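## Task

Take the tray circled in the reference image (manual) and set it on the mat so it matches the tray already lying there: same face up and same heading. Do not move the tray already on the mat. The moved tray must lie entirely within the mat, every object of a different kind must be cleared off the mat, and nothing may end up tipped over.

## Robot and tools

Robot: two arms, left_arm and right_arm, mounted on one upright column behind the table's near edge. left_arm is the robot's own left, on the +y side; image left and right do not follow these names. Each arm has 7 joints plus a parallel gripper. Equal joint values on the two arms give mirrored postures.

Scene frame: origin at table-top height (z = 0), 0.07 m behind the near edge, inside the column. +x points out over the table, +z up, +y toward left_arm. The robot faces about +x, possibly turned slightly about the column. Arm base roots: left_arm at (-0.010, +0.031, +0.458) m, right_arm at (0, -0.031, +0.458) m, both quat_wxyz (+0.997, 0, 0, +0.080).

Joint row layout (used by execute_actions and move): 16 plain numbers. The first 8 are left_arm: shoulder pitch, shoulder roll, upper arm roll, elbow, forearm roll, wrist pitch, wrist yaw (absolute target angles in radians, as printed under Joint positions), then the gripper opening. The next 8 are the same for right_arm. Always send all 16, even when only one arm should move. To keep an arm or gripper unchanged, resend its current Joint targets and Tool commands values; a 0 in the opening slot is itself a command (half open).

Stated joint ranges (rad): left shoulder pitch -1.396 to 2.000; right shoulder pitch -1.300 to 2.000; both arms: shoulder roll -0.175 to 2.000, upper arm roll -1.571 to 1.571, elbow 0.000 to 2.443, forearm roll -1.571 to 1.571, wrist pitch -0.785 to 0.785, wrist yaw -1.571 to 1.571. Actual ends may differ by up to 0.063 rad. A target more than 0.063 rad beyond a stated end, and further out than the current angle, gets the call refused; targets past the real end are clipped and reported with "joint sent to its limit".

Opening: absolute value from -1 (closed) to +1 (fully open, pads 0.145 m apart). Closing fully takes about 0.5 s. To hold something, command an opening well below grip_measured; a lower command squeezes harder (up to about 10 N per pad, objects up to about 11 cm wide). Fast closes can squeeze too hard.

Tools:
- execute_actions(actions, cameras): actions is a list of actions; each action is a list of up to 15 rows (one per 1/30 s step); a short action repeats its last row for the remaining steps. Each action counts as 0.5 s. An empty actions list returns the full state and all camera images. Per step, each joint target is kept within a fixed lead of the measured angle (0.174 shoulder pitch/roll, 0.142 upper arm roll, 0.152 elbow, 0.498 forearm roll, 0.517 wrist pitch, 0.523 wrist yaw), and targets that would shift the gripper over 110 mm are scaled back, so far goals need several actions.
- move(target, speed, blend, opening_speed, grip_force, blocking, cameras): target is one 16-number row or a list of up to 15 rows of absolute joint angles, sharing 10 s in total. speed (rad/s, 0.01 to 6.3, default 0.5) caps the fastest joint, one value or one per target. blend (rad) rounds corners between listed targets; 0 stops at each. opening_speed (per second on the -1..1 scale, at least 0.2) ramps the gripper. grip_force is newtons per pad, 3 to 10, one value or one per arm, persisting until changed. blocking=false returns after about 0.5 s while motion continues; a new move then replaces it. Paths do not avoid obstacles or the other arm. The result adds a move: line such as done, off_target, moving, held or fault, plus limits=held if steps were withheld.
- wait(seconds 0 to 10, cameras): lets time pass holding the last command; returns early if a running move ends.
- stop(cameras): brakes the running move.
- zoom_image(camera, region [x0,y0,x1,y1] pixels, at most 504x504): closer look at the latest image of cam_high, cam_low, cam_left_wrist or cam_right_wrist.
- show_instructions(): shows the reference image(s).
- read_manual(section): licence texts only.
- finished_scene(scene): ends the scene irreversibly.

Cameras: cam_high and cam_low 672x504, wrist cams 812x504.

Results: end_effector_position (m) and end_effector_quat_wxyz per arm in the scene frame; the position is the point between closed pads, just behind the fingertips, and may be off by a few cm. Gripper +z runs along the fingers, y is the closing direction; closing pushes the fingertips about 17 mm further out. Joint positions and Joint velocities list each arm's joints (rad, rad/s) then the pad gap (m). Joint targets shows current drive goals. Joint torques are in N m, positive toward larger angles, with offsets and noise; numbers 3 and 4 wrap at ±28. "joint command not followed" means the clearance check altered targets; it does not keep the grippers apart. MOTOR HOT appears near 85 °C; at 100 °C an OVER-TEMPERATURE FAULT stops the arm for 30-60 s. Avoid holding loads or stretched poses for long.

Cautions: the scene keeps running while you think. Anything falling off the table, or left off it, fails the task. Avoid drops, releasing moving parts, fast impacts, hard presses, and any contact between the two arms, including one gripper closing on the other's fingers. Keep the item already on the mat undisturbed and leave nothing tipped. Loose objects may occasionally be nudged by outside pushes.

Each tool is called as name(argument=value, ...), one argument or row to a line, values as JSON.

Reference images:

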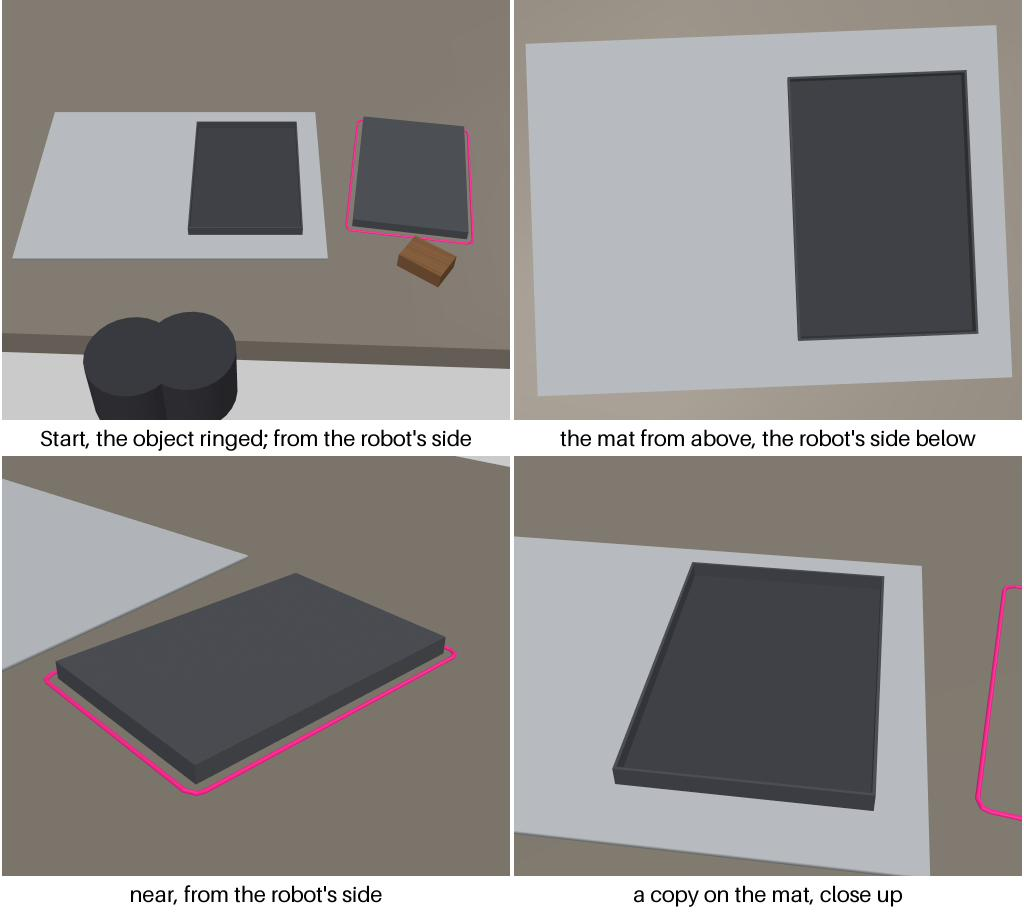

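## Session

execute_actions(
  actions=[],
  cameras=["all"],
)

show_instructions(
)

Scene clock: 0.00 s.
left_arm: end_effector_position=(+0.1788, +0.2106, +0.1344) grip_measured=+1.00 end_effector_quat_wxyz=(+0.303, -0.130, +0.876, -0.352) | right_arm: end_effector_position=(+0.1734, -0.0164, +0.2009) grip_measured=+1.00 end_effector_quat_wxyz=(+0.203, +0.017, +0.959, +0.198)
Joint positions: left_arm=[0.428 1.272 -1.478 1.666 -1.29 0.077 -0.338 0.145] | right_arm=[0.55 0.786 -1.434 2.358 -1.335 0.167 1.27 0.145]
Joint velocities: within noise
Joint torques (N m): no reading
Joint targets: left_arm=[0.428 1.272 -1.478 1.666 -1.290 0.077 -0.338] | right_arm=[0.550 0.786 -1.434 2.358 -1.335 0.167 1.270]
Tool commands: left_gripper/opening=+1.0 right_gripper/opening=+1.0

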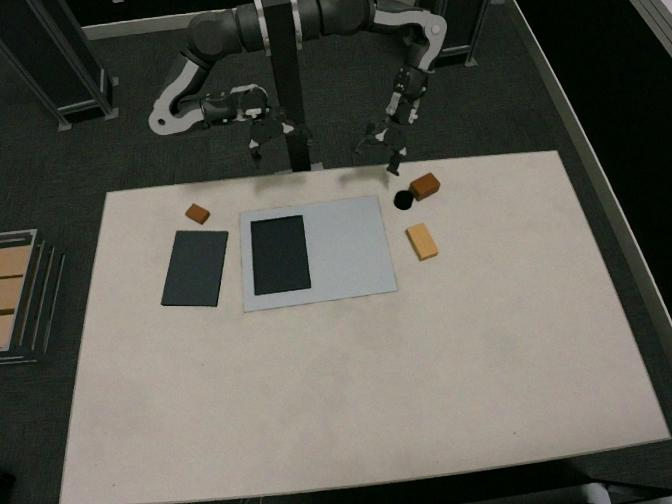

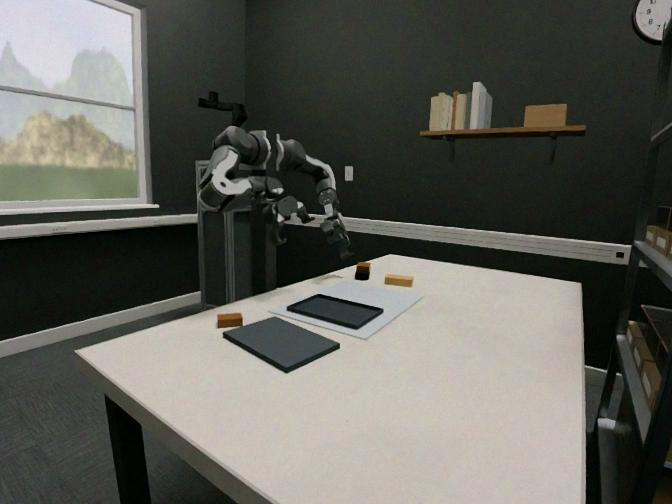

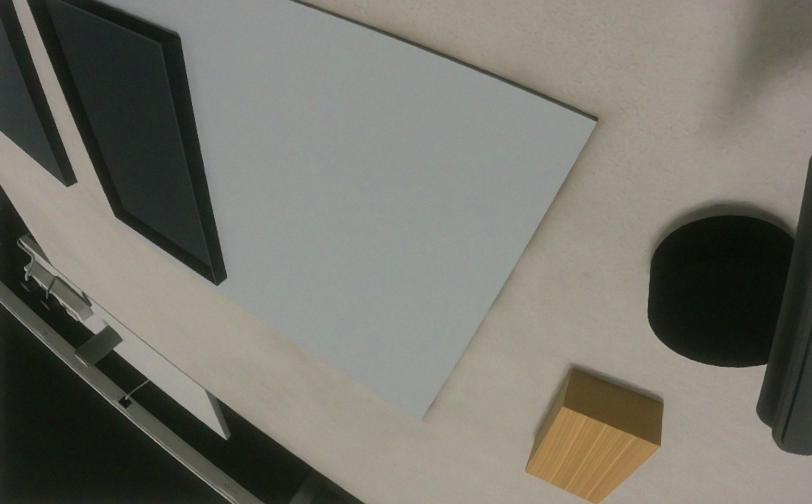

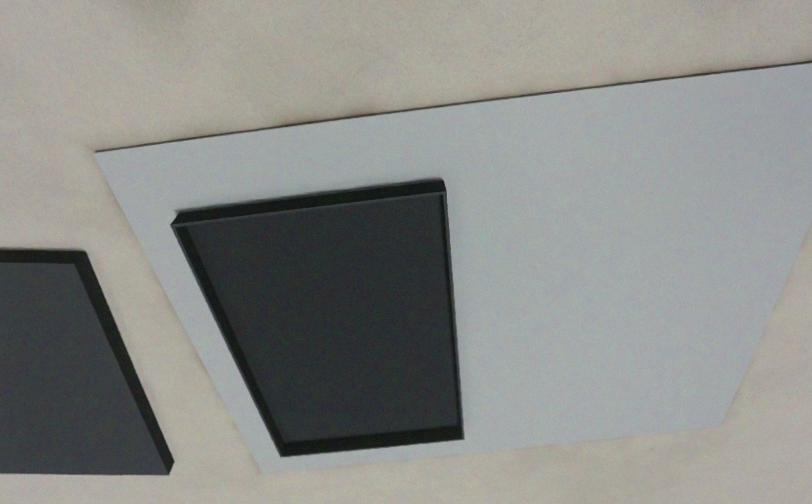

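Reference images for this scene: manual.

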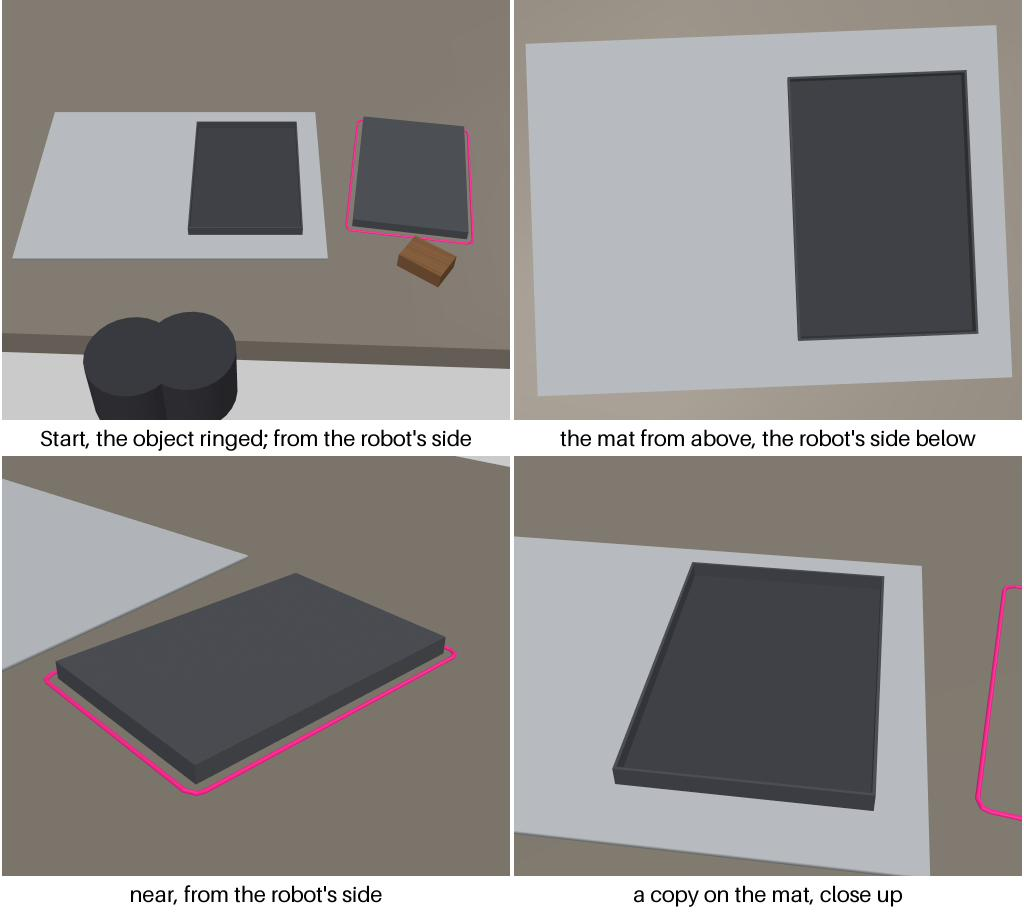

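zoom_image(
  camera="cam_high",
  region=[150, 170, 330, 320],
)

zoom_image(
  camera="cam_high",
  region=[300, 150, 480, 300],
)

Scaled by 2.800 from the camera's 672x504 image, which has a finer 960x720 frame.

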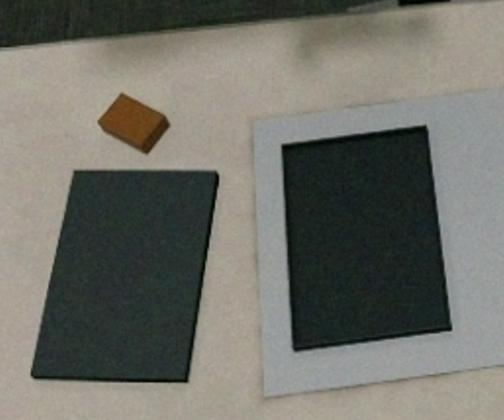

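Scaled by 2.800 from the camera's 672x504 image, which has a finer 960x720 frame.

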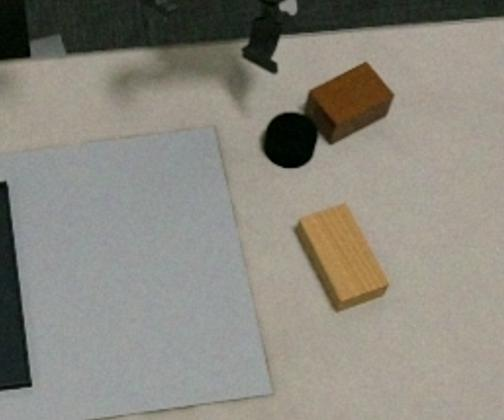

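move(
  target=[
    [-0.389,1.2,0,1.6,1.161,0.6,-0.6,-1,-0.580,0.381,0,1.961,1.017,0.602,-0.806,-1],
    [-0.389,1.2,0,1.6,1.161,0.6,-0.6,-1,-0.461,0.232,0,1.557,0.721,0.462,-0.502,-1],
    [-0.389,1.2,0,1.6,1.161,0.6,-0.6,-1,-0.546,0.591,0,1.417,1.016,0.319,-0.327,-1],
    [-0.389,1.2,0,1.6,1.161,0.6,-0.6,-1,-0.498,0.819,0,0.967,1.106,0.217,0.103,-1],
    [-0.389,1.2,0,1.6,1.161,0.6,-0.6,-1,-0.580,0.381,0,1.961,1.017,0.602,-0.806,-1],
  ],
  speed=[1.2,0.4,0.3,0.3,0.8],
  blend=[0.03,0.03,0.05,0.01,0],
  cameras=["cam_high","cam_right_wrist"],
)

Scene clock: 395.90 s.
left_arm: end_effector_position=(+0.1709, +0.4779, +0.1947) grip_measured=-1.00 end_effector_quat_wxyz=(-0.308, +0.904, +0.134, +0.264) | right_arm: end_effector_position=(+0.1999, -0.2140, +0.0993) grip_measured=-1.00 end_effector_quat_wxyz=(+0.043, +0.951, -0.167, +0.256)
Joint positions: left_arm=[-0.386 1.204 -0.003 1.601 1.16 0.597 -0.591 0] | right_arm=[-0.58 0.383 0 1.96 1.018 0.6 -0.802 0]
Joint torques (N m): left_arm=[2.15 5.29 4.52 1.35 -0.14 -0.32 -0.6] | right_arm=[0.17 1.62 1.83 3.92 -0.27 -0.26 -0.06]
Joint targets: left_arm=[-0.389 1.200 0.000 1.600 1.161 0.600 -0.600] | right_arm=[-0.580 0.381 0.000 1.961 1.017 0.602 -0.806]
move: done
Images, in order (width x height): cam_high 672x504, cam_right_wrist 812x504.

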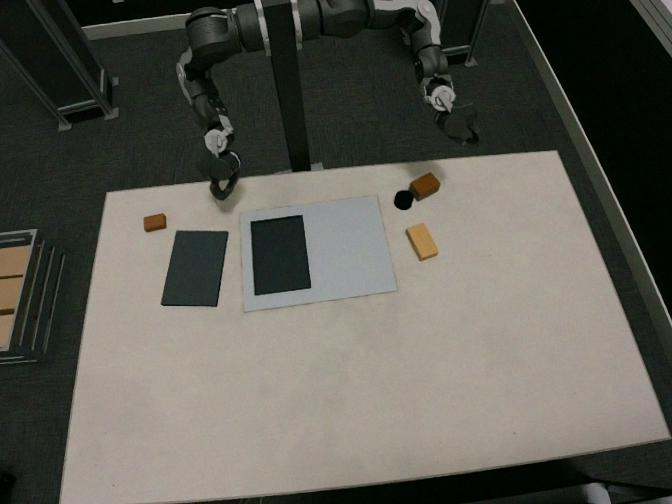

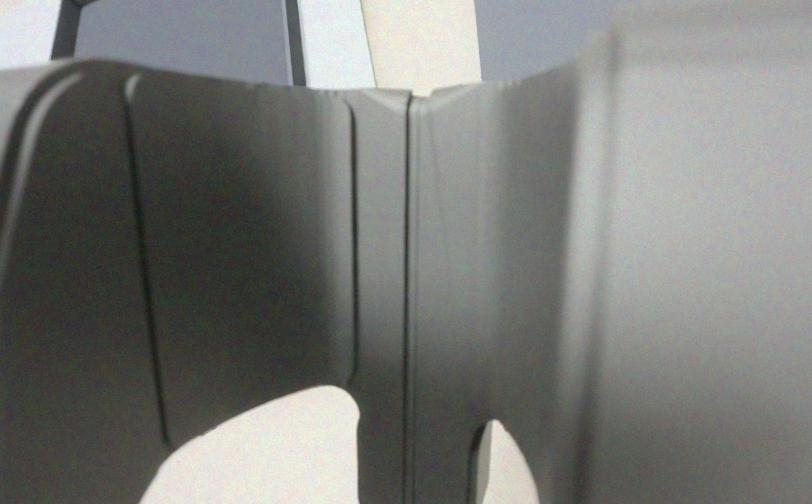

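move(
  target=[
    [-0.389,1.2,0,1.6,1.161,0.6,-0.6,-1,-0.528,0.677,0,1.247,1.050,0.280,-0.164,-1],
    [-0.389,1.2,0,1.6,1.161,0.6,-0.6,-1,-0.498,0.819,0,0.967,1.106,0.217,0.103,-1],
    [-0.389,1.2,0,1.6,1.161,0.6,-0.6,-1,-0.249,0.836,0,0.543,0.922,0.200,0.398,-1],
    [-0.389,1.2,0,1.6,1.161,0.6,-0.6,-1,-0.498,0.819,0,0.967,1.106,0.217,0.103,-1],
    [-0.389,1.2,0,1.6,1.161,0.6,-0.6,-1,-0.580,0.381,0,1.961,1.017,0.602,-0.806,-1],
    [-0.389,1.2,0,1.6,1.161,0.6,-0.6,-1,0.327,0.475,0,0.886,1.121,0.553,-0.737,0.4],
  ],
  speed=[1.0,0.4,0.4,0.6,1.0,1.0],
  blend=[0.03,0.03,0.01,0.1,0.1,0],
  cameras=["cam_high","cam_right_wrist"],
)

Scene clock: 425.43 s.
left_arm: end_effector_position=(+0.1709, +0.4779, +0.1947) grip_measured=-1.00 end_effector_quat_wxyz=(-0.308, +0.904, +0.134, +0.264) | right_arm: end_effector_position=(+0.3609, -0.3283, +0.0709) grip_measured=+0.40 end_effector_quat_wxyz=(+0.101, +0.892, -0.369, +0.241)
Joint positions: left_arm=[-0.386 1.204 -0.003 1.601 1.16 0.597 -0.591 0] | right_arm=[0.329 0.476 0 0.89 1.119 0.554 -0.741 0.105]
Joint torques (N m): left_arm=[2.18 5.34 4.49 1.35 -0.12 -0.34 -0.6] | right_arm=[4.87 4.73 1.88 2.77 -0.19 -0.35 0.14]
Joint targets: left_arm=[-0.389 1.200 0.000 1.600 1.161 0.600 -0.600] | right_arm=[0.327 0.475 0.000 0.886 1.121 0.553 -0.737]
move: done
Images, in order (width x height): cam_high 672x504, cam_right_wrist 812x504.

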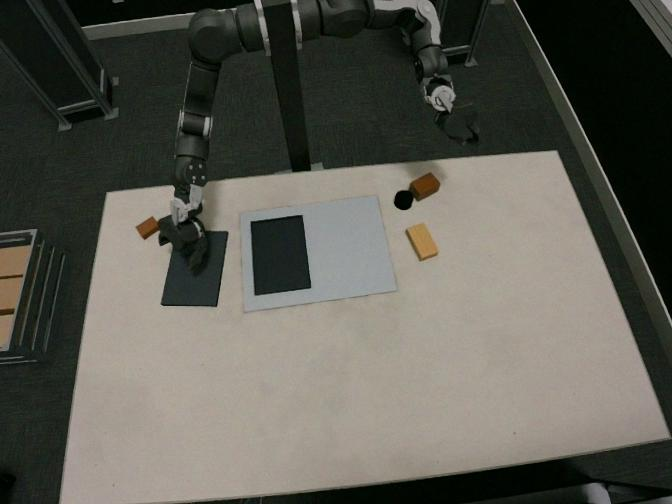

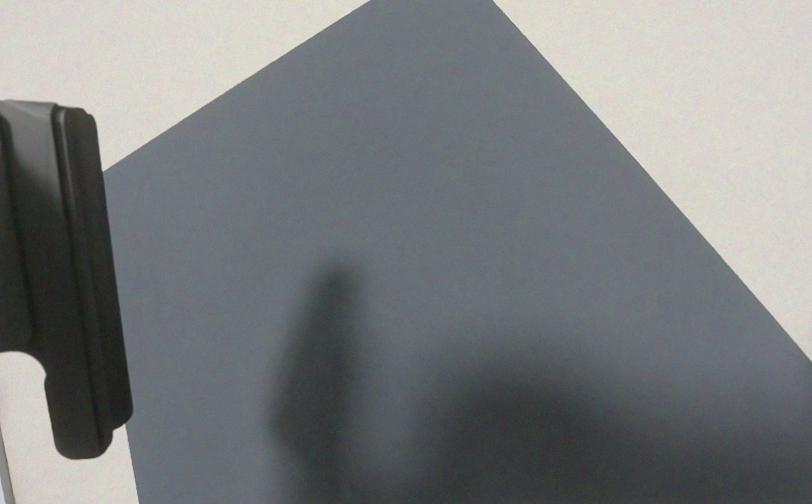

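move(
  target=[-0.389,1.2,0,1.6,1.161,0.6,-0.6,-1,0.417,0.370,0,0.614,0.950,0.411,-0.583,0.4],
  speed=0.2,
  cameras=["cam_right_wrist"],
)

Scene clock: 520.30 s.
left_arm: end_effector_position=(+0.1709, +0.4779, +0.1947) grip_measured=-1.00 end_effector_quat_wxyz=(-0.308, +0.904, +0.134, +0.264) | right_arm: end_effector_position=(+0.3619, -0.3109, +0.0315) grip_measured=+0.40 end_effector_quat_wxyz=(+0.102, +0.891, -0.370, +0.243)
Joint positions: left_arm=[-0.386 1.204 -0.003 1.601 1.16 0.597 -0.591 0] | right_arm=[0.42 0.376 0 0.62 0.95 0.411 -0.589 0.105]
Joint torques (N m): left_arm=[2.12 5.42 4.48 1.31 -0.12 -0.32 -0.6] | right_arm=[4.95 2.91 1.24 2.26 -0.24 -0.34 0.17]
Joint targets: left_arm=[-0.389 1.200 0.000 1.600 1.161 0.600 -0.600] | right_arm=[0.417 0.370 0.000 0.614 0.950 0.411 -0.583]
move: done
Images, in order (width x height): cam_right_wrist 812x504.

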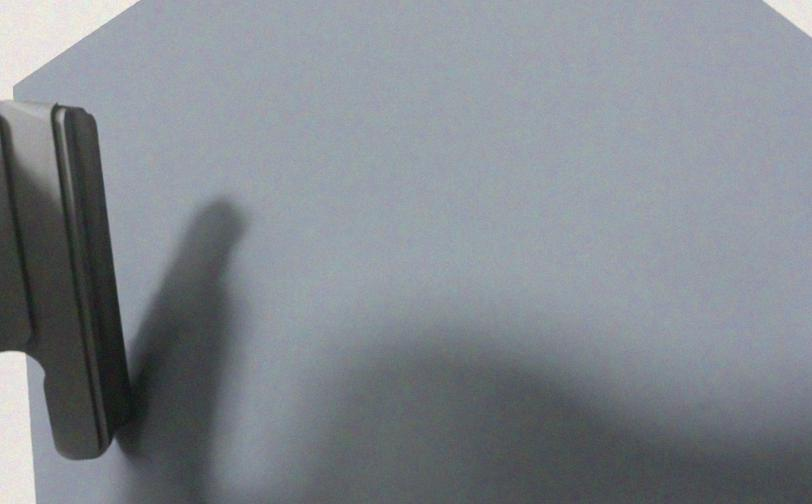

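move(
  target=[
    [-0.389,1.2,0,1.6,1.161,0.6,-0.6,-1,0.436,0.364,0,0.566,0.931,0.392,-0.556,0.4],
    [-0.389,1.2,0,1.6,1.161,0.6,-0.6,-1,0.024,0.473,0,1.020,0.928,0.515,-0.409,0.4],
  ],
  speed=[0.1,0.15],
  blend=[0.005,0],
  cameras=["cam_high","cam_right_wrist"],
)

Scene clock: 605.47 s.
left_arm: end_effector_position=(+0.1709, +0.4779, +0.1947) grip_measured=-1.00 end_effector_quat_wxyz=(-0.308, +0.904, +0.134, +0.264) | right_arm: end_effector_position=(+0.3117, -0.3119, +0.0305) grip_measured=+0.40 end_effector_quat_wxyz=(+0.064, +0.929, -0.246, +0.269)
Joint positions: left_arm=[-0.386 1.204 -0.003 1.601 1.16 0.597 -0.591 0] | right_arm=[0.033 0.477 0.003 1.026 0.929 0.492 -0.408 0.105]
Joint torques (N m): left_arm=[2.15 5.39 4.48 1.31 -0.13 -0.33 -0.61] | right_arm=[1.52 3.94 1.63 2.13 -0.22 0.28 -0.02]
Joint targets: left_arm=[-0.389 1.200 0.000 1.600 1.161 0.600 -0.600] | right_arm=[0.024 0.473 0.000 1.020 0.928 0.515 -0.409]
move: off_target (right_arm); right_arm: the wrist pitch is farthest, 0.023 rad from its target
Images, in order (width x height): cam_high 672x504, cam_right_wrist 812x504.

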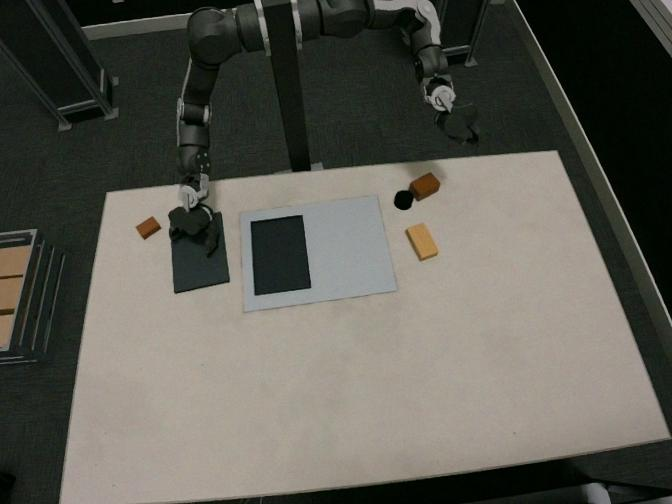

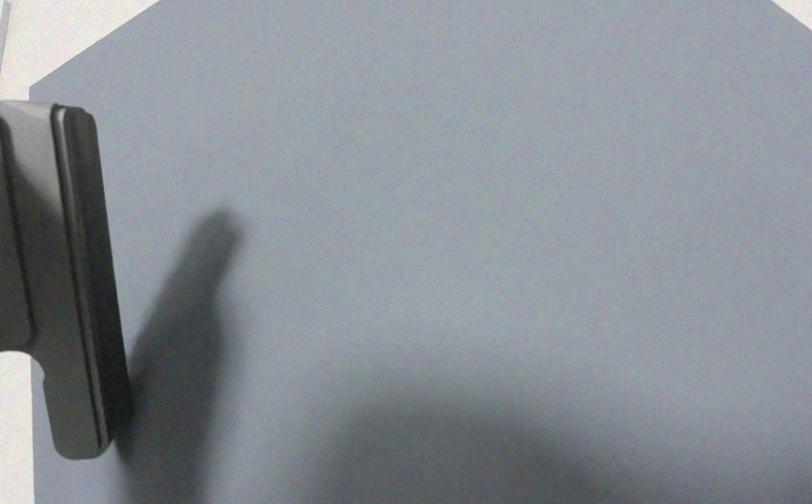

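move(
  target=[
    [-0.389,1.2,0,1.6,1.161,0.6,-0.6,-1,-0.315,0.593,0,1.241,0.851,0.455,-0.157,0.4],
    [-0.389,1.2,0,1.6,1.161,0.6,-0.6,-1,-0.538,0.648,0,1.341,0.680,0.331,0.067,0.4],
  ],
  speed=0.15,
  blend=[0.02,0],
  cameras=["cam_high"],
)

Scene clock: 660.67 s.
left_arm: end_effector_position=(+0.1709, +0.4779, +0.1947) grip_measured=-1.00 end_effector_quat_wxyz=(-0.308, +0.904, +0.134, +0.264) | right_arm: end_effector_position=(+0.2059, -0.2956, +0.0299) grip_measured=+0.40 end_effector_quat_wxyz=(-0.010, +0.960, +0.025, +0.279)
Joint positions: left_arm=[-0.386 1.204 -0.003 1.601 1.16 0.597 -0.591 0] | right_arm=[-0.53 0.652 0.007 1.349 0.693 0.309 0.064 0.105]
Joint torques (N m): left_arm=[2.18 5.34 4.51 1.31 -0.12 -0.33 -0.6] | right_arm=[-1.31 3.81 1.47 1.1 -0.4 0.25 0.12]
Joint targets: left_arm=[-0.389 1.200 0.000 1.600 1.161 0.600 -0.600] | right_arm=[-0.538 0.648 0.000 1.341 0.680 0.331 0.067]
move: off_target (right_arm); right_arm: the wrist pitch is farthest, 0.022 rad from its target
Images, in order (width x height): cam_high 672x504.

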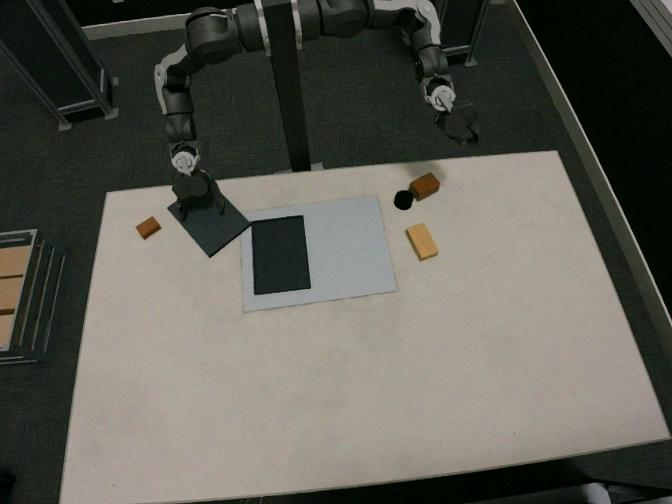

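zoom_image(
  camera="cam_high",
  region=[130, 160, 330, 310],
)

Scaled by 2.520 from the camera's 672x504 image, which has a finer 960x720 frame.

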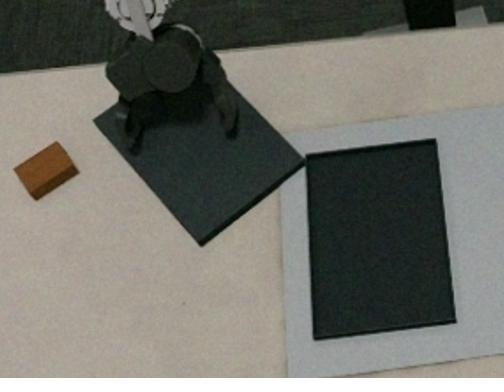

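move(
  target=[
    [-0.389,1.2,0,1.6,1.161,0.6,-0.6,-1,-0.647,0.677,0,1.363,0.723,0.243,0.063,0.4],
    [-0.389,1.2,0,1.6,1.161,0.6,-0.6,-1,-0.655,0.646,0,1.402,0.447,0.227,0.239,0.4],
    [-0.389,1.2,0,1.6,1.161,0.6,-0.6,-1,-0.707,0.644,0,1.422,0.005,0.010,0.552,0.4],
  ],
  speed=0.17,
  blend=[0.02,0.03,0],
  cameras=["cam_high"],
)

Scene clock: 795.17 s.
left_arm: end_effector_position=(+0.1709, +0.4779, +0.1947) grip_measured=-1.00 end_effector_quat_wxyz=(-0.308, +0.904, +0.134, +0.264) | right_arm: end_effector_position=(+0.1355, -0.2331, +0.0288) grip_measured=+0.40 end_effector_quat_wxyz=(-0.107, +0.866, +0.419, +0.252)
Joint positions: left_arm=[-0.386 1.204 -0.003 1.601 1.16 0.597 -0.591 0] | right_arm=[-0.7 0.651 0.008 1.429 0.024 -0.003 0.534 0.105]
Joint torques (N m): left_arm=[2.15 5.24 4.52 1.33 -0.13 -0.32 -0.61] | right_arm=[-2.12 2.47 0.79 1.07 -0.45 0.02 0.49]
Joint targets: left_arm=[-0.389 1.200 0.000 1.600 1.161 0.600 -0.600] | right_arm=[-0.707 0.644 0.000 1.422 0.005 0.010 0.552]
move: off_target (right_arm); right_arm: the forearm roll is farthest, 0.019 rad from its target
Images, in order (width x height): cam_high 672x504.

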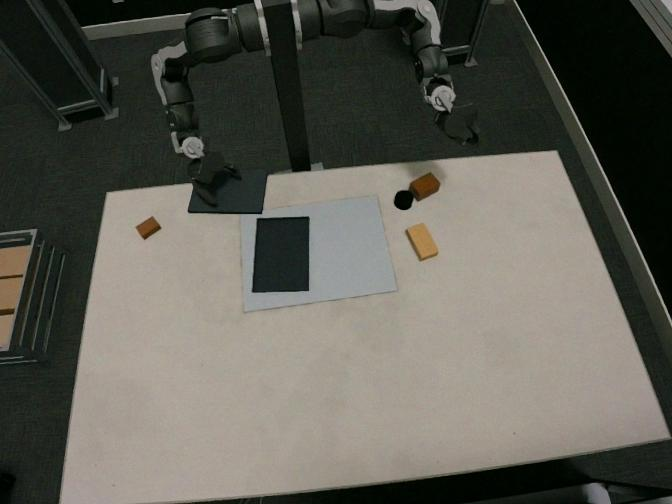

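zoom_image(
  camera="cam_high",
  region=[130, 160, 330, 310],
)

zoom_image(
  camera="cam_high",
  region=[230, 190, 410, 325],
)

Scaled by 2.520 from the camera's 672x504 image, which has a finer 960x720 frame.

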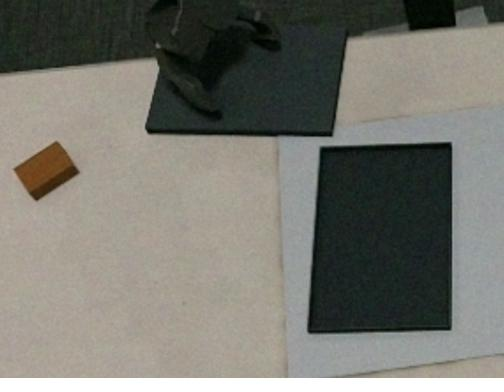

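Scaled by 2.800 from the camera's 672x504 image, which has a finer 960x720 frame.

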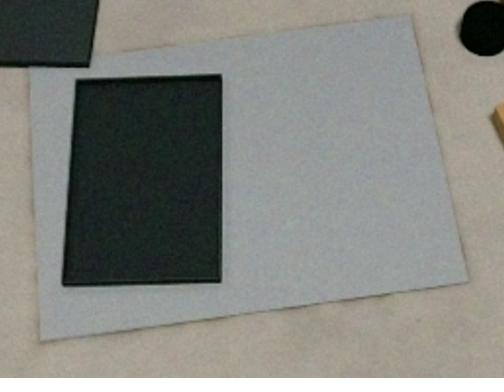

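move(
  target=[
    [-0.389,1.2,0,1.6,1.161,0.6,-0.6,-1,-0.941,0.912,0,1.704,0.283,0.098,0.375,0.4],
    [-0.389,1.2,0,1.6,1.161,0.6,-0.6,-1,-0.580,0.381,0,1.961,1.017,0.602,-0.806,-1],
    [-0.389,1.2,0,1.6,1.161,0.6,-0.6,-1,-0.143,-0.124,0,1.516,0.09,0.76,-0.235,-1],
  ],
  speed=[0.4,0.8,0.7],
  blend=[0.05,0,0],
  cameras=["cam_high","cam_right_wrist"],
)

Scene clock: 992.70 s.
left_arm: end_effector_position=(+0.1709, +0.4779, +0.1947) grip_measured=-1.00 end_effector_quat_wxyz=(-0.308, +0.904, +0.134, +0.264) | right_arm: end_effector_position=(+0.2857, -0.0928, +0.0655) grip_measured=-1.00 end_effector_quat_wxyz=(-0.006, +0.955, -0.008, +0.297)
Joint positions: left_arm=[-0.386 1.204 -0.003 1.601 1.16 0.597 -0.591 0] | right_arm=[-0.142 -0.125 -0.001 1.521 0.091 0.757 -0.239 0]
Joint torques (N m): left_arm=[2.1 5.24 4.49 1.31 -0.11 -0.33 -0.61] | right_arm=[2.41 -0.73 0.14 3.21 -0.14 -0.35 0.15]
Joint targets: left_arm=[-0.389 1.200 0.000 1.600 1.161 0.600 -0.600] | right_arm=[-0.143 -0.124 0.000 1.516 0.090 0.760 -0.235]
move: done
Images, in order (width x height): cam_high 672x504, cam_right_wrist 812x504.

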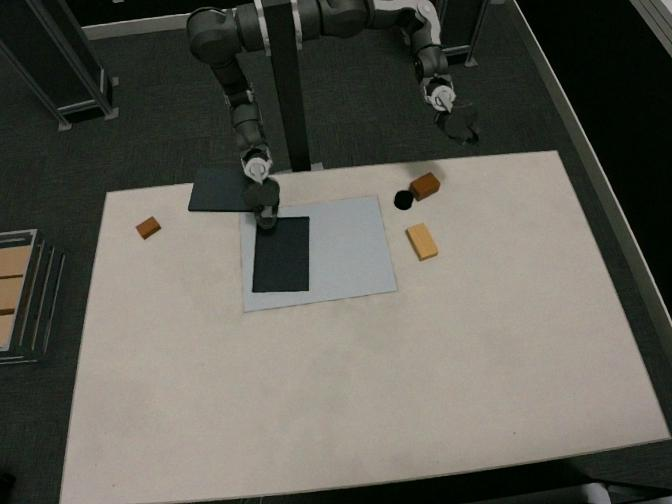

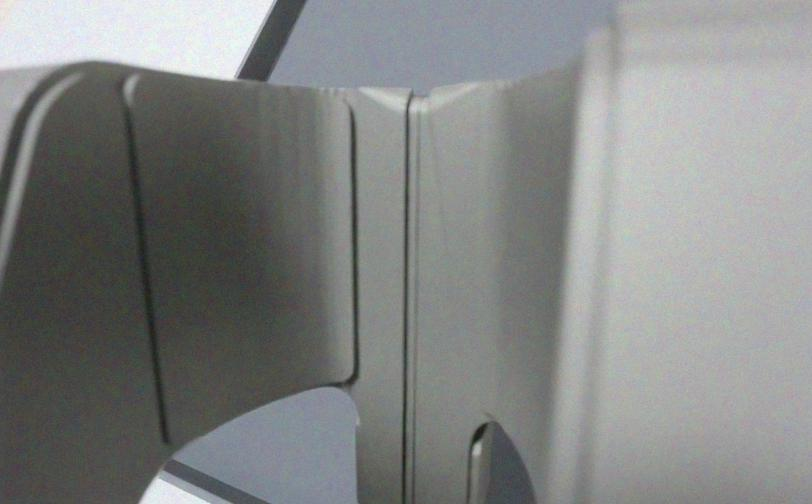

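move(
  target=[
    [-0.389,1.2,0,1.6,1.161,0.6,-0.6,-1,-0.110,-0.107,0,1.353,0.097,0.703,-0.230,-1],
    [-0.389,1.2,0,1.6,1.161,0.6,-0.6,-1,-0.130,-0.007,0,1.379,0.177,0.711,-0.203,-1],
  ],
  speed=[0.3,0.07],
  cameras=["cam_high"],
)

zoom_image(
  camera="cam_high",
  region=[230, 190, 410, 325],
)

Scene clock: 1001.43 s.
left_arm: end_effector_position=(+0.1709, +0.4779, +0.1947) grip_measured=-1.00 end_effector_quat_wxyz=(-0.308, +0.904, +0.134, +0.264) | right_arm: end_effector_position=(+0.2749, -0.1219, +0.0294) grip_measured=-1.00 end_effector_quat_wxyz=(+0.003, +0.966, +0.000, +0.260)
Joint positions: left_arm=[-0.386 1.204 -0.003 1.601 1.16 0.597 -0.591 0] | right_arm=[-0.128 -0.008 -0.001 1.376 0.175 0.708 -0.207 0]
Joint torques (N m): left_arm=[2.12 5.31 4.51 1.26 -0.12 -0.32 -0.6] | right_arm=[2.15 0.17 0.66 4.42 -0.06 -0.32 0.15]
Joint targets: left_arm=[-0.389 1.200 0.000 1.600 1.161 0.600 -0.600] | right_arm=[-0.130 -0.007 0.000 1.379 0.177 0.711 -0.203]
move: done
Images, in order (width x height): cam_high 672x504.

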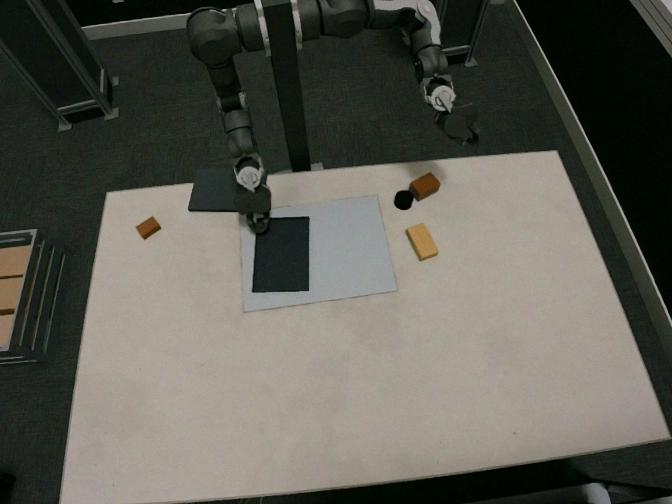

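Scaled by 2.800 from the camera's 672x504 image, which has a finer 960x720 frame.

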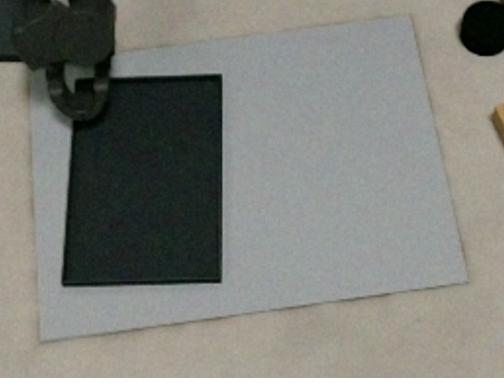

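wait(
  seconds=0,
  cameras=["cam_high","cam_low","cam_right_wrist"],
)

zoom_image(
  camera="cam_high",
  region=[225, 190, 325, 265],
)

Scene clock: 1010.77 s.
left_arm: end_effector_position=(+0.1709, +0.4779, +0.1947) grip_measured=-1.00 end_effector_quat_wxyz=(-0.308, +0.904, +0.134, +0.264) | right_arm: end_effector_position=(+0.2749, -0.1218, +0.0293) grip_measured=-1.00 end_effector_quat_wxyz=(+0.002, +0.966, +0.000, +0.260)
Joint positions: left_arm=[-0.386 1.204 -0.003 1.601 1.16 0.597 -0.591 0] | right_arm=[-0.128 -0.008 -0.001 1.376 0.176 0.708 -0.207 0]
Joint torques (N m): left_arm=[2.07 5.29 4.55 1.26 -0.13 -0.34 -0.61] | right_arm=[2.2 0.2 0.72 4.49 -0.08 -0.32 0.14]
Joint targets: left_arm=[-0.389 1.200 0.000 1.600 1.161 0.600 -0.600] | right_arm=[-0.130 -0.007 0.000 1.379 0.177 0.711 -0.203]
Tool commands: left_gripper/opening=-1.0 right_gripper/opening=-1.0
Images, in order (width x height): cam_high 672x504, cam_low 672x504, cam_right_wrist 812x504.

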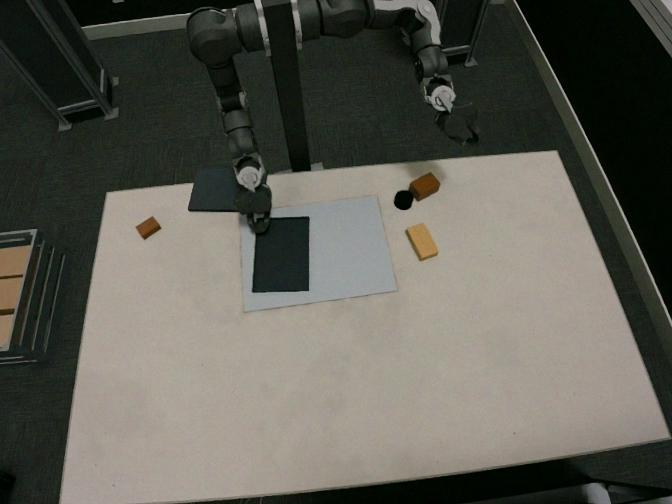

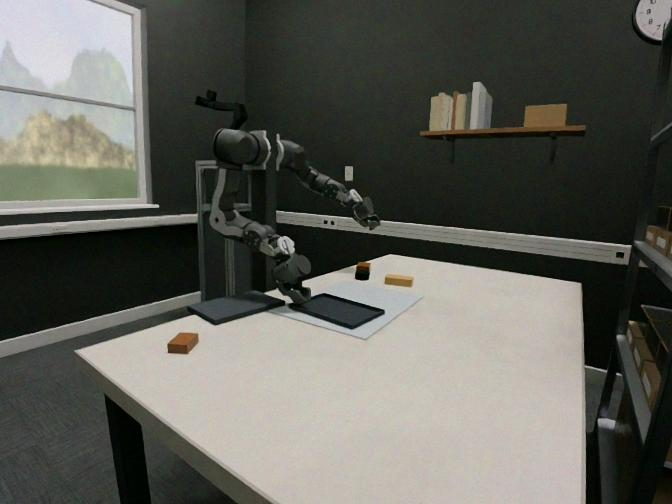

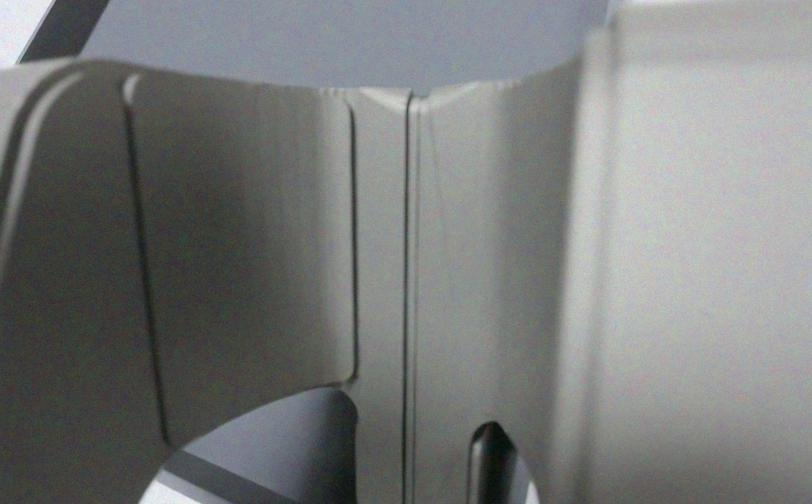

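Scaled by 5.040 from the camera's 672x504 image, which has a finer 960x720 frame.

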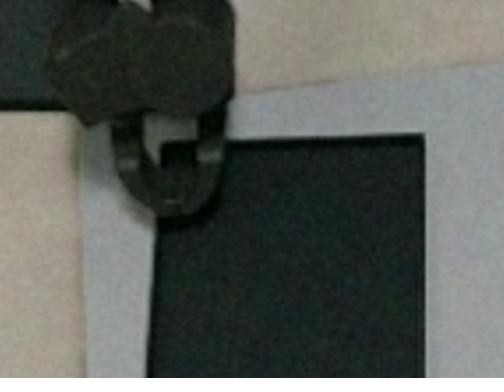

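zoom_image(
  camera="cam_low",
  region=[180, 240, 430, 350],
)

Scaled by 2.016 from the camera's 672x504 image, which has a finer 960x720 frame.

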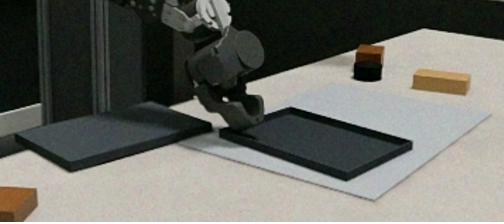

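move(
  target=[-0.389,1.2,0,1.6,1.161,0.6,-0.6,-1,-0.141,0.049,0,1.393,0.221,0.715,-0.188,-1],
  speed=0.07,
  cameras=["cam_high"],
)

zoom_image(
  camera="cam_high",
  region=[225, 190, 345, 310],
)

Scene clock: 1042.77 s.
left_arm: end_effector_position=(+0.1709, +0.4779, +0.1947) grip_measured=-1.00 end_effector_quat_wxyz=(-0.308, +0.904, +0.134, +0.264) | right_arm: end_effector_position=(+0.2754, -0.1364, +0.0307) grip_measured=-1.00 end_effector_quat_wxyz=(+0.002, +0.965, +0.001, +0.261)
Joint positions: left_arm=[-0.386 1.204 -0.003 1.601 1.16 0.597 -0.591 0] | right_arm=[-0.138 0.049 -0.001 1.39 0.22 0.712 -0.192 0]
Joint torques (N m): left_arm=[2.2 5.31 4.45 1.29 -0.11 -0.34 -0.61] | right_arm=[2.07 0.57 0.96 4.42 -0.04 -0.33 0.15]
Joint targets: left_arm=[-0.389 1.200 0.000 1.600 1.161 0.600 -0.600] | right_arm=[-0.141 0.049 0.000 1.393 0.221 0.715 -0.188]
move: done
Images, in order (width x height): cam_high 672x504.

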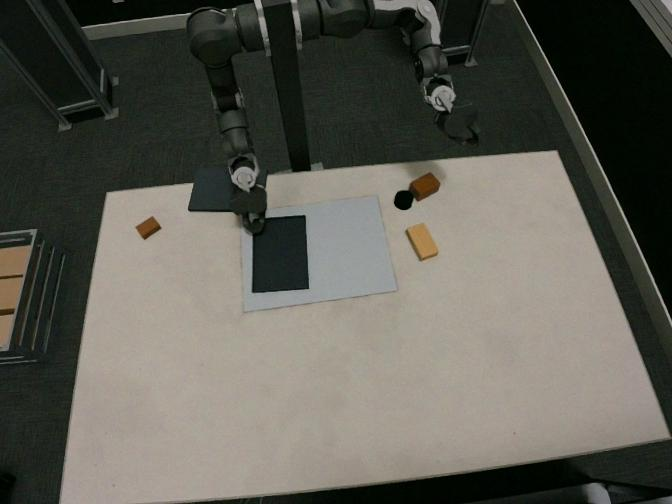

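Scaled by 4.200 from the camera's 672x504 image, which has a finer 960x720 frame.

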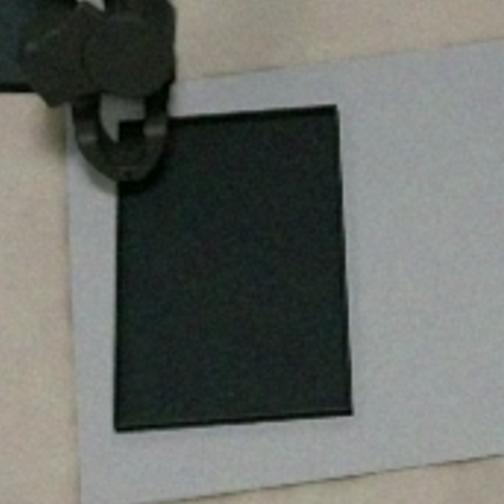

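move(
  target=[-0.389,1.2,0,1.6,1.161,0.6,-0.6,-1,-0.147,0.081,0,1.401,0.246,0.717,-0.179,-1],
  speed=0.07,
  cameras=["cam_high"],
)

zoom_image(
  camera="cam_high",
  region=[225, 190, 345, 310],
)

Scene clock: 1060.30 s.
left_arm: end_effector_position=(+0.1709, +0.4779, +0.1947) grip_measured=-1.00 end_effector_quat_wxyz=(-0.308, +0.904, +0.134, +0.264) | right_arm: end_effector_position=(+0.2758, -0.1444, +0.0319) grip_measured=-1.00 end_effector_quat_wxyz=(+0.002, +0.965, +0.002, +0.261)
Joint positions: left_arm=[-0.386 1.204 -0.003 1.601 1.16 0.597 -0.591 0] | right_arm=[-0.145 0.081 -0.001 1.398 0.245 0.715 -0.183 0]
Joint torques (N m): left_arm=[2.18 5.37 4.46 1.29 -0.15 -0.32 -0.6] | right_arm=[2.1 0.78 1.09 4.4 -0.06 -0.32 0.13]
Joint targets: left_arm=[-0.389 1.200 0.000 1.600 1.161 0.600 -0.600] | right_arm=[-0.147 0.081 0.000 1.401 0.246 0.717 -0.179]
move: done
Images, in order (width x height): cam_high 672x504.

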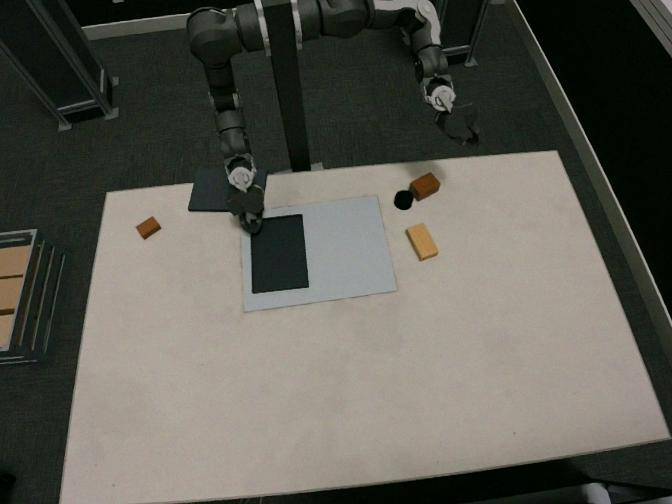

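Scaled by 4.200 from the camera's 672x504 image, which has a finer 960x720 frame.

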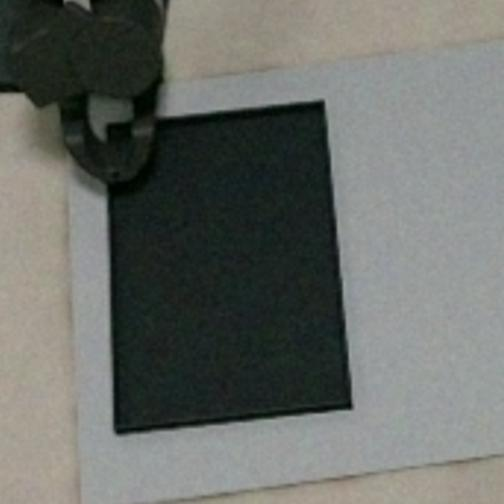

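move(
  target=[-0.389,1.2,0,1.6,1.161,0.6,-0.6,-1,-0.180,0.066,0,1.564,0.240,0.765,-0.190,-1],
  speed=0.4,
  cameras=["cam_high"],
)

zoom_image(
  camera="cam_high",
  region=[170, 150, 320, 300],
)

Scene clock: 1080.13 s.
left_arm: end_effector_position=(+0.1709, +0.4779, +0.1947) grip_measured=-1.00 end_effector_quat_wxyz=(-0.308, +0.904, +0.134, +0.264) | right_arm: end_effector_position=(+0.2859, -0.1337, +0.0676) grip_measured=-1.00 end_effector_quat_wxyz=(-0.012, +0.954, +0.007, +0.301)
Joint positions: left_arm=[-0.386 1.204 -0.003 1.601 1.16 0.597 -0.591 0] | right_arm=[-0.178 0.067 -0.001 1.564 0.241 0.762 -0.186 0]
Joint torques (N m): left_arm=[2.07 5.37 4.52 1.32 -0.14 -0.32 -0.6] | right_arm=[2.12 0.2 1.02 4.08 -0.13 -0.35 -0.07]
Joint targets: left_arm=[-0.389 1.200 0.000 1.600 1.161 0.600 -0.600] | right_arm=[-0.180 0.066 0.000 1.564 0.240 0.765 -0.190]
move: done
Images, in order (width x height): cam_high 672x504.

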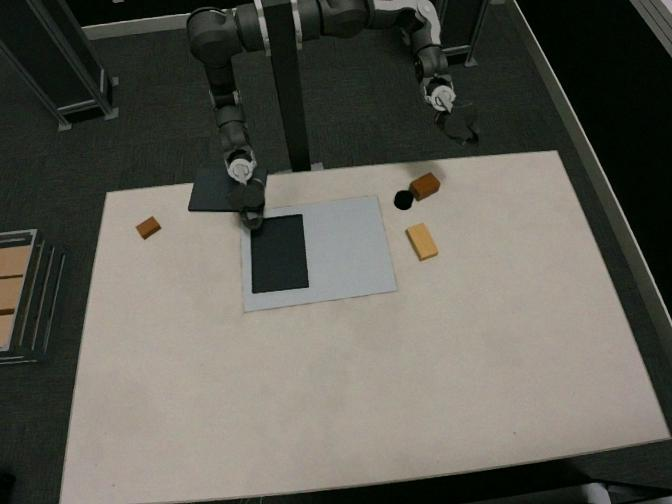

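Scaled by 3.360 from the camera's 672x504 image, which has a finer 960x720 frame.

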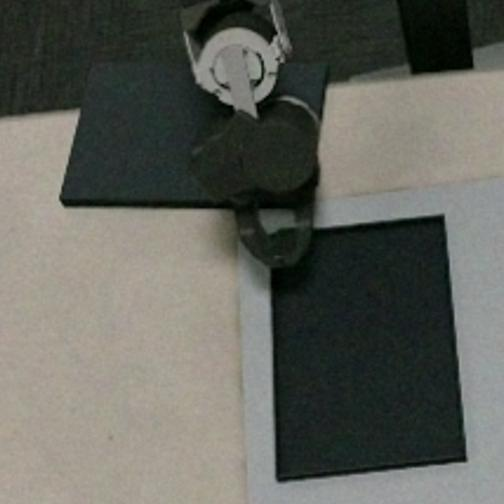

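move(
  target=[
    [-0.389,1.2,0,1.6,1.161,0.6,-0.6,-1,-0.710,0.417,0,1.851,0.770,0.516,-0.440,0.4],
    [-0.389,1.2,0,1.6,1.161,0.6,-0.6,-1,-0.600,0.305,0,1.589,0.593,0.427,-0.280,0.4],
    [-0.389,1.2,0,1.6,1.161,0.6,-0.6,-1,-0.719,0.313,0,1.620,0.531,0.353,-0.207,0.4],
  ],
  speed=[0.7,0.15,0.05],
  blend=[0.02,0,0],
  cameras=["cam_high"],
)

zoom_image(
  camera="cam_high",
  region=[170, 150, 320, 300],
)

Scene clock: 1133.47 s.
left_arm: end_effector_position=(+0.1709, +0.4779, +0.1947) grip_measured=-1.00 end_effector_quat_wxyz=(-0.308, +0.904, +0.134, +0.264) | right_arm: end_effector_position=(+0.1482, -0.2163, +0.0278) grip_measured=+0.40 end_effector_quat_wxyz=(+0.010, +0.961, -0.036, +0.273)
Joint positions: left_arm=[-0.386 1.204 -0.003 1.601 1.16 0.597 -0.591 0] | right_arm=[-0.713 0.314 0.004 1.627 0.53 0.336 -0.21 0.105]
Joint torques (N m): left_arm=[2.23 5.34 4.53 1.32 -0.12 -0.33 -0.61] | right_arm=[-2.15 1.83 0.81 1.95 -0.12 0.1 0.13]
Joint targets: left_arm=[-0.389 1.200 0.000 1.600 1.161 0.600 -0.600] | right_arm=[-0.719 0.313 0.000 1.620 0.531 0.353 -0.207]
move: off_target (right_arm); right_arm: the wrist pitch is farthest, 0.017 rad from its target
Images, in order (width x height): cam_high 672x504.

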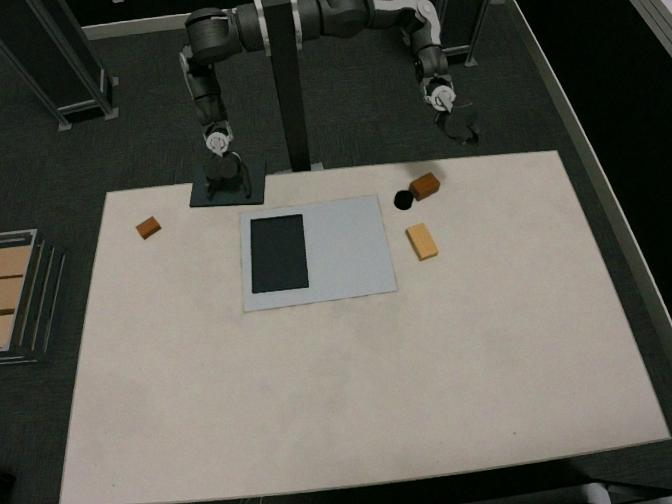

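Scaled by 3.360 from the camera's 672x504 image, which has a finer 960x720 frame.

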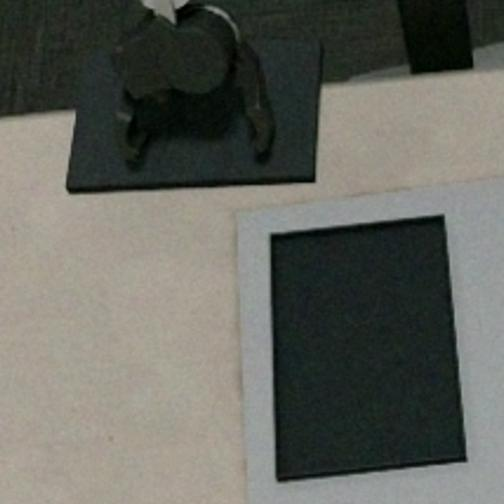

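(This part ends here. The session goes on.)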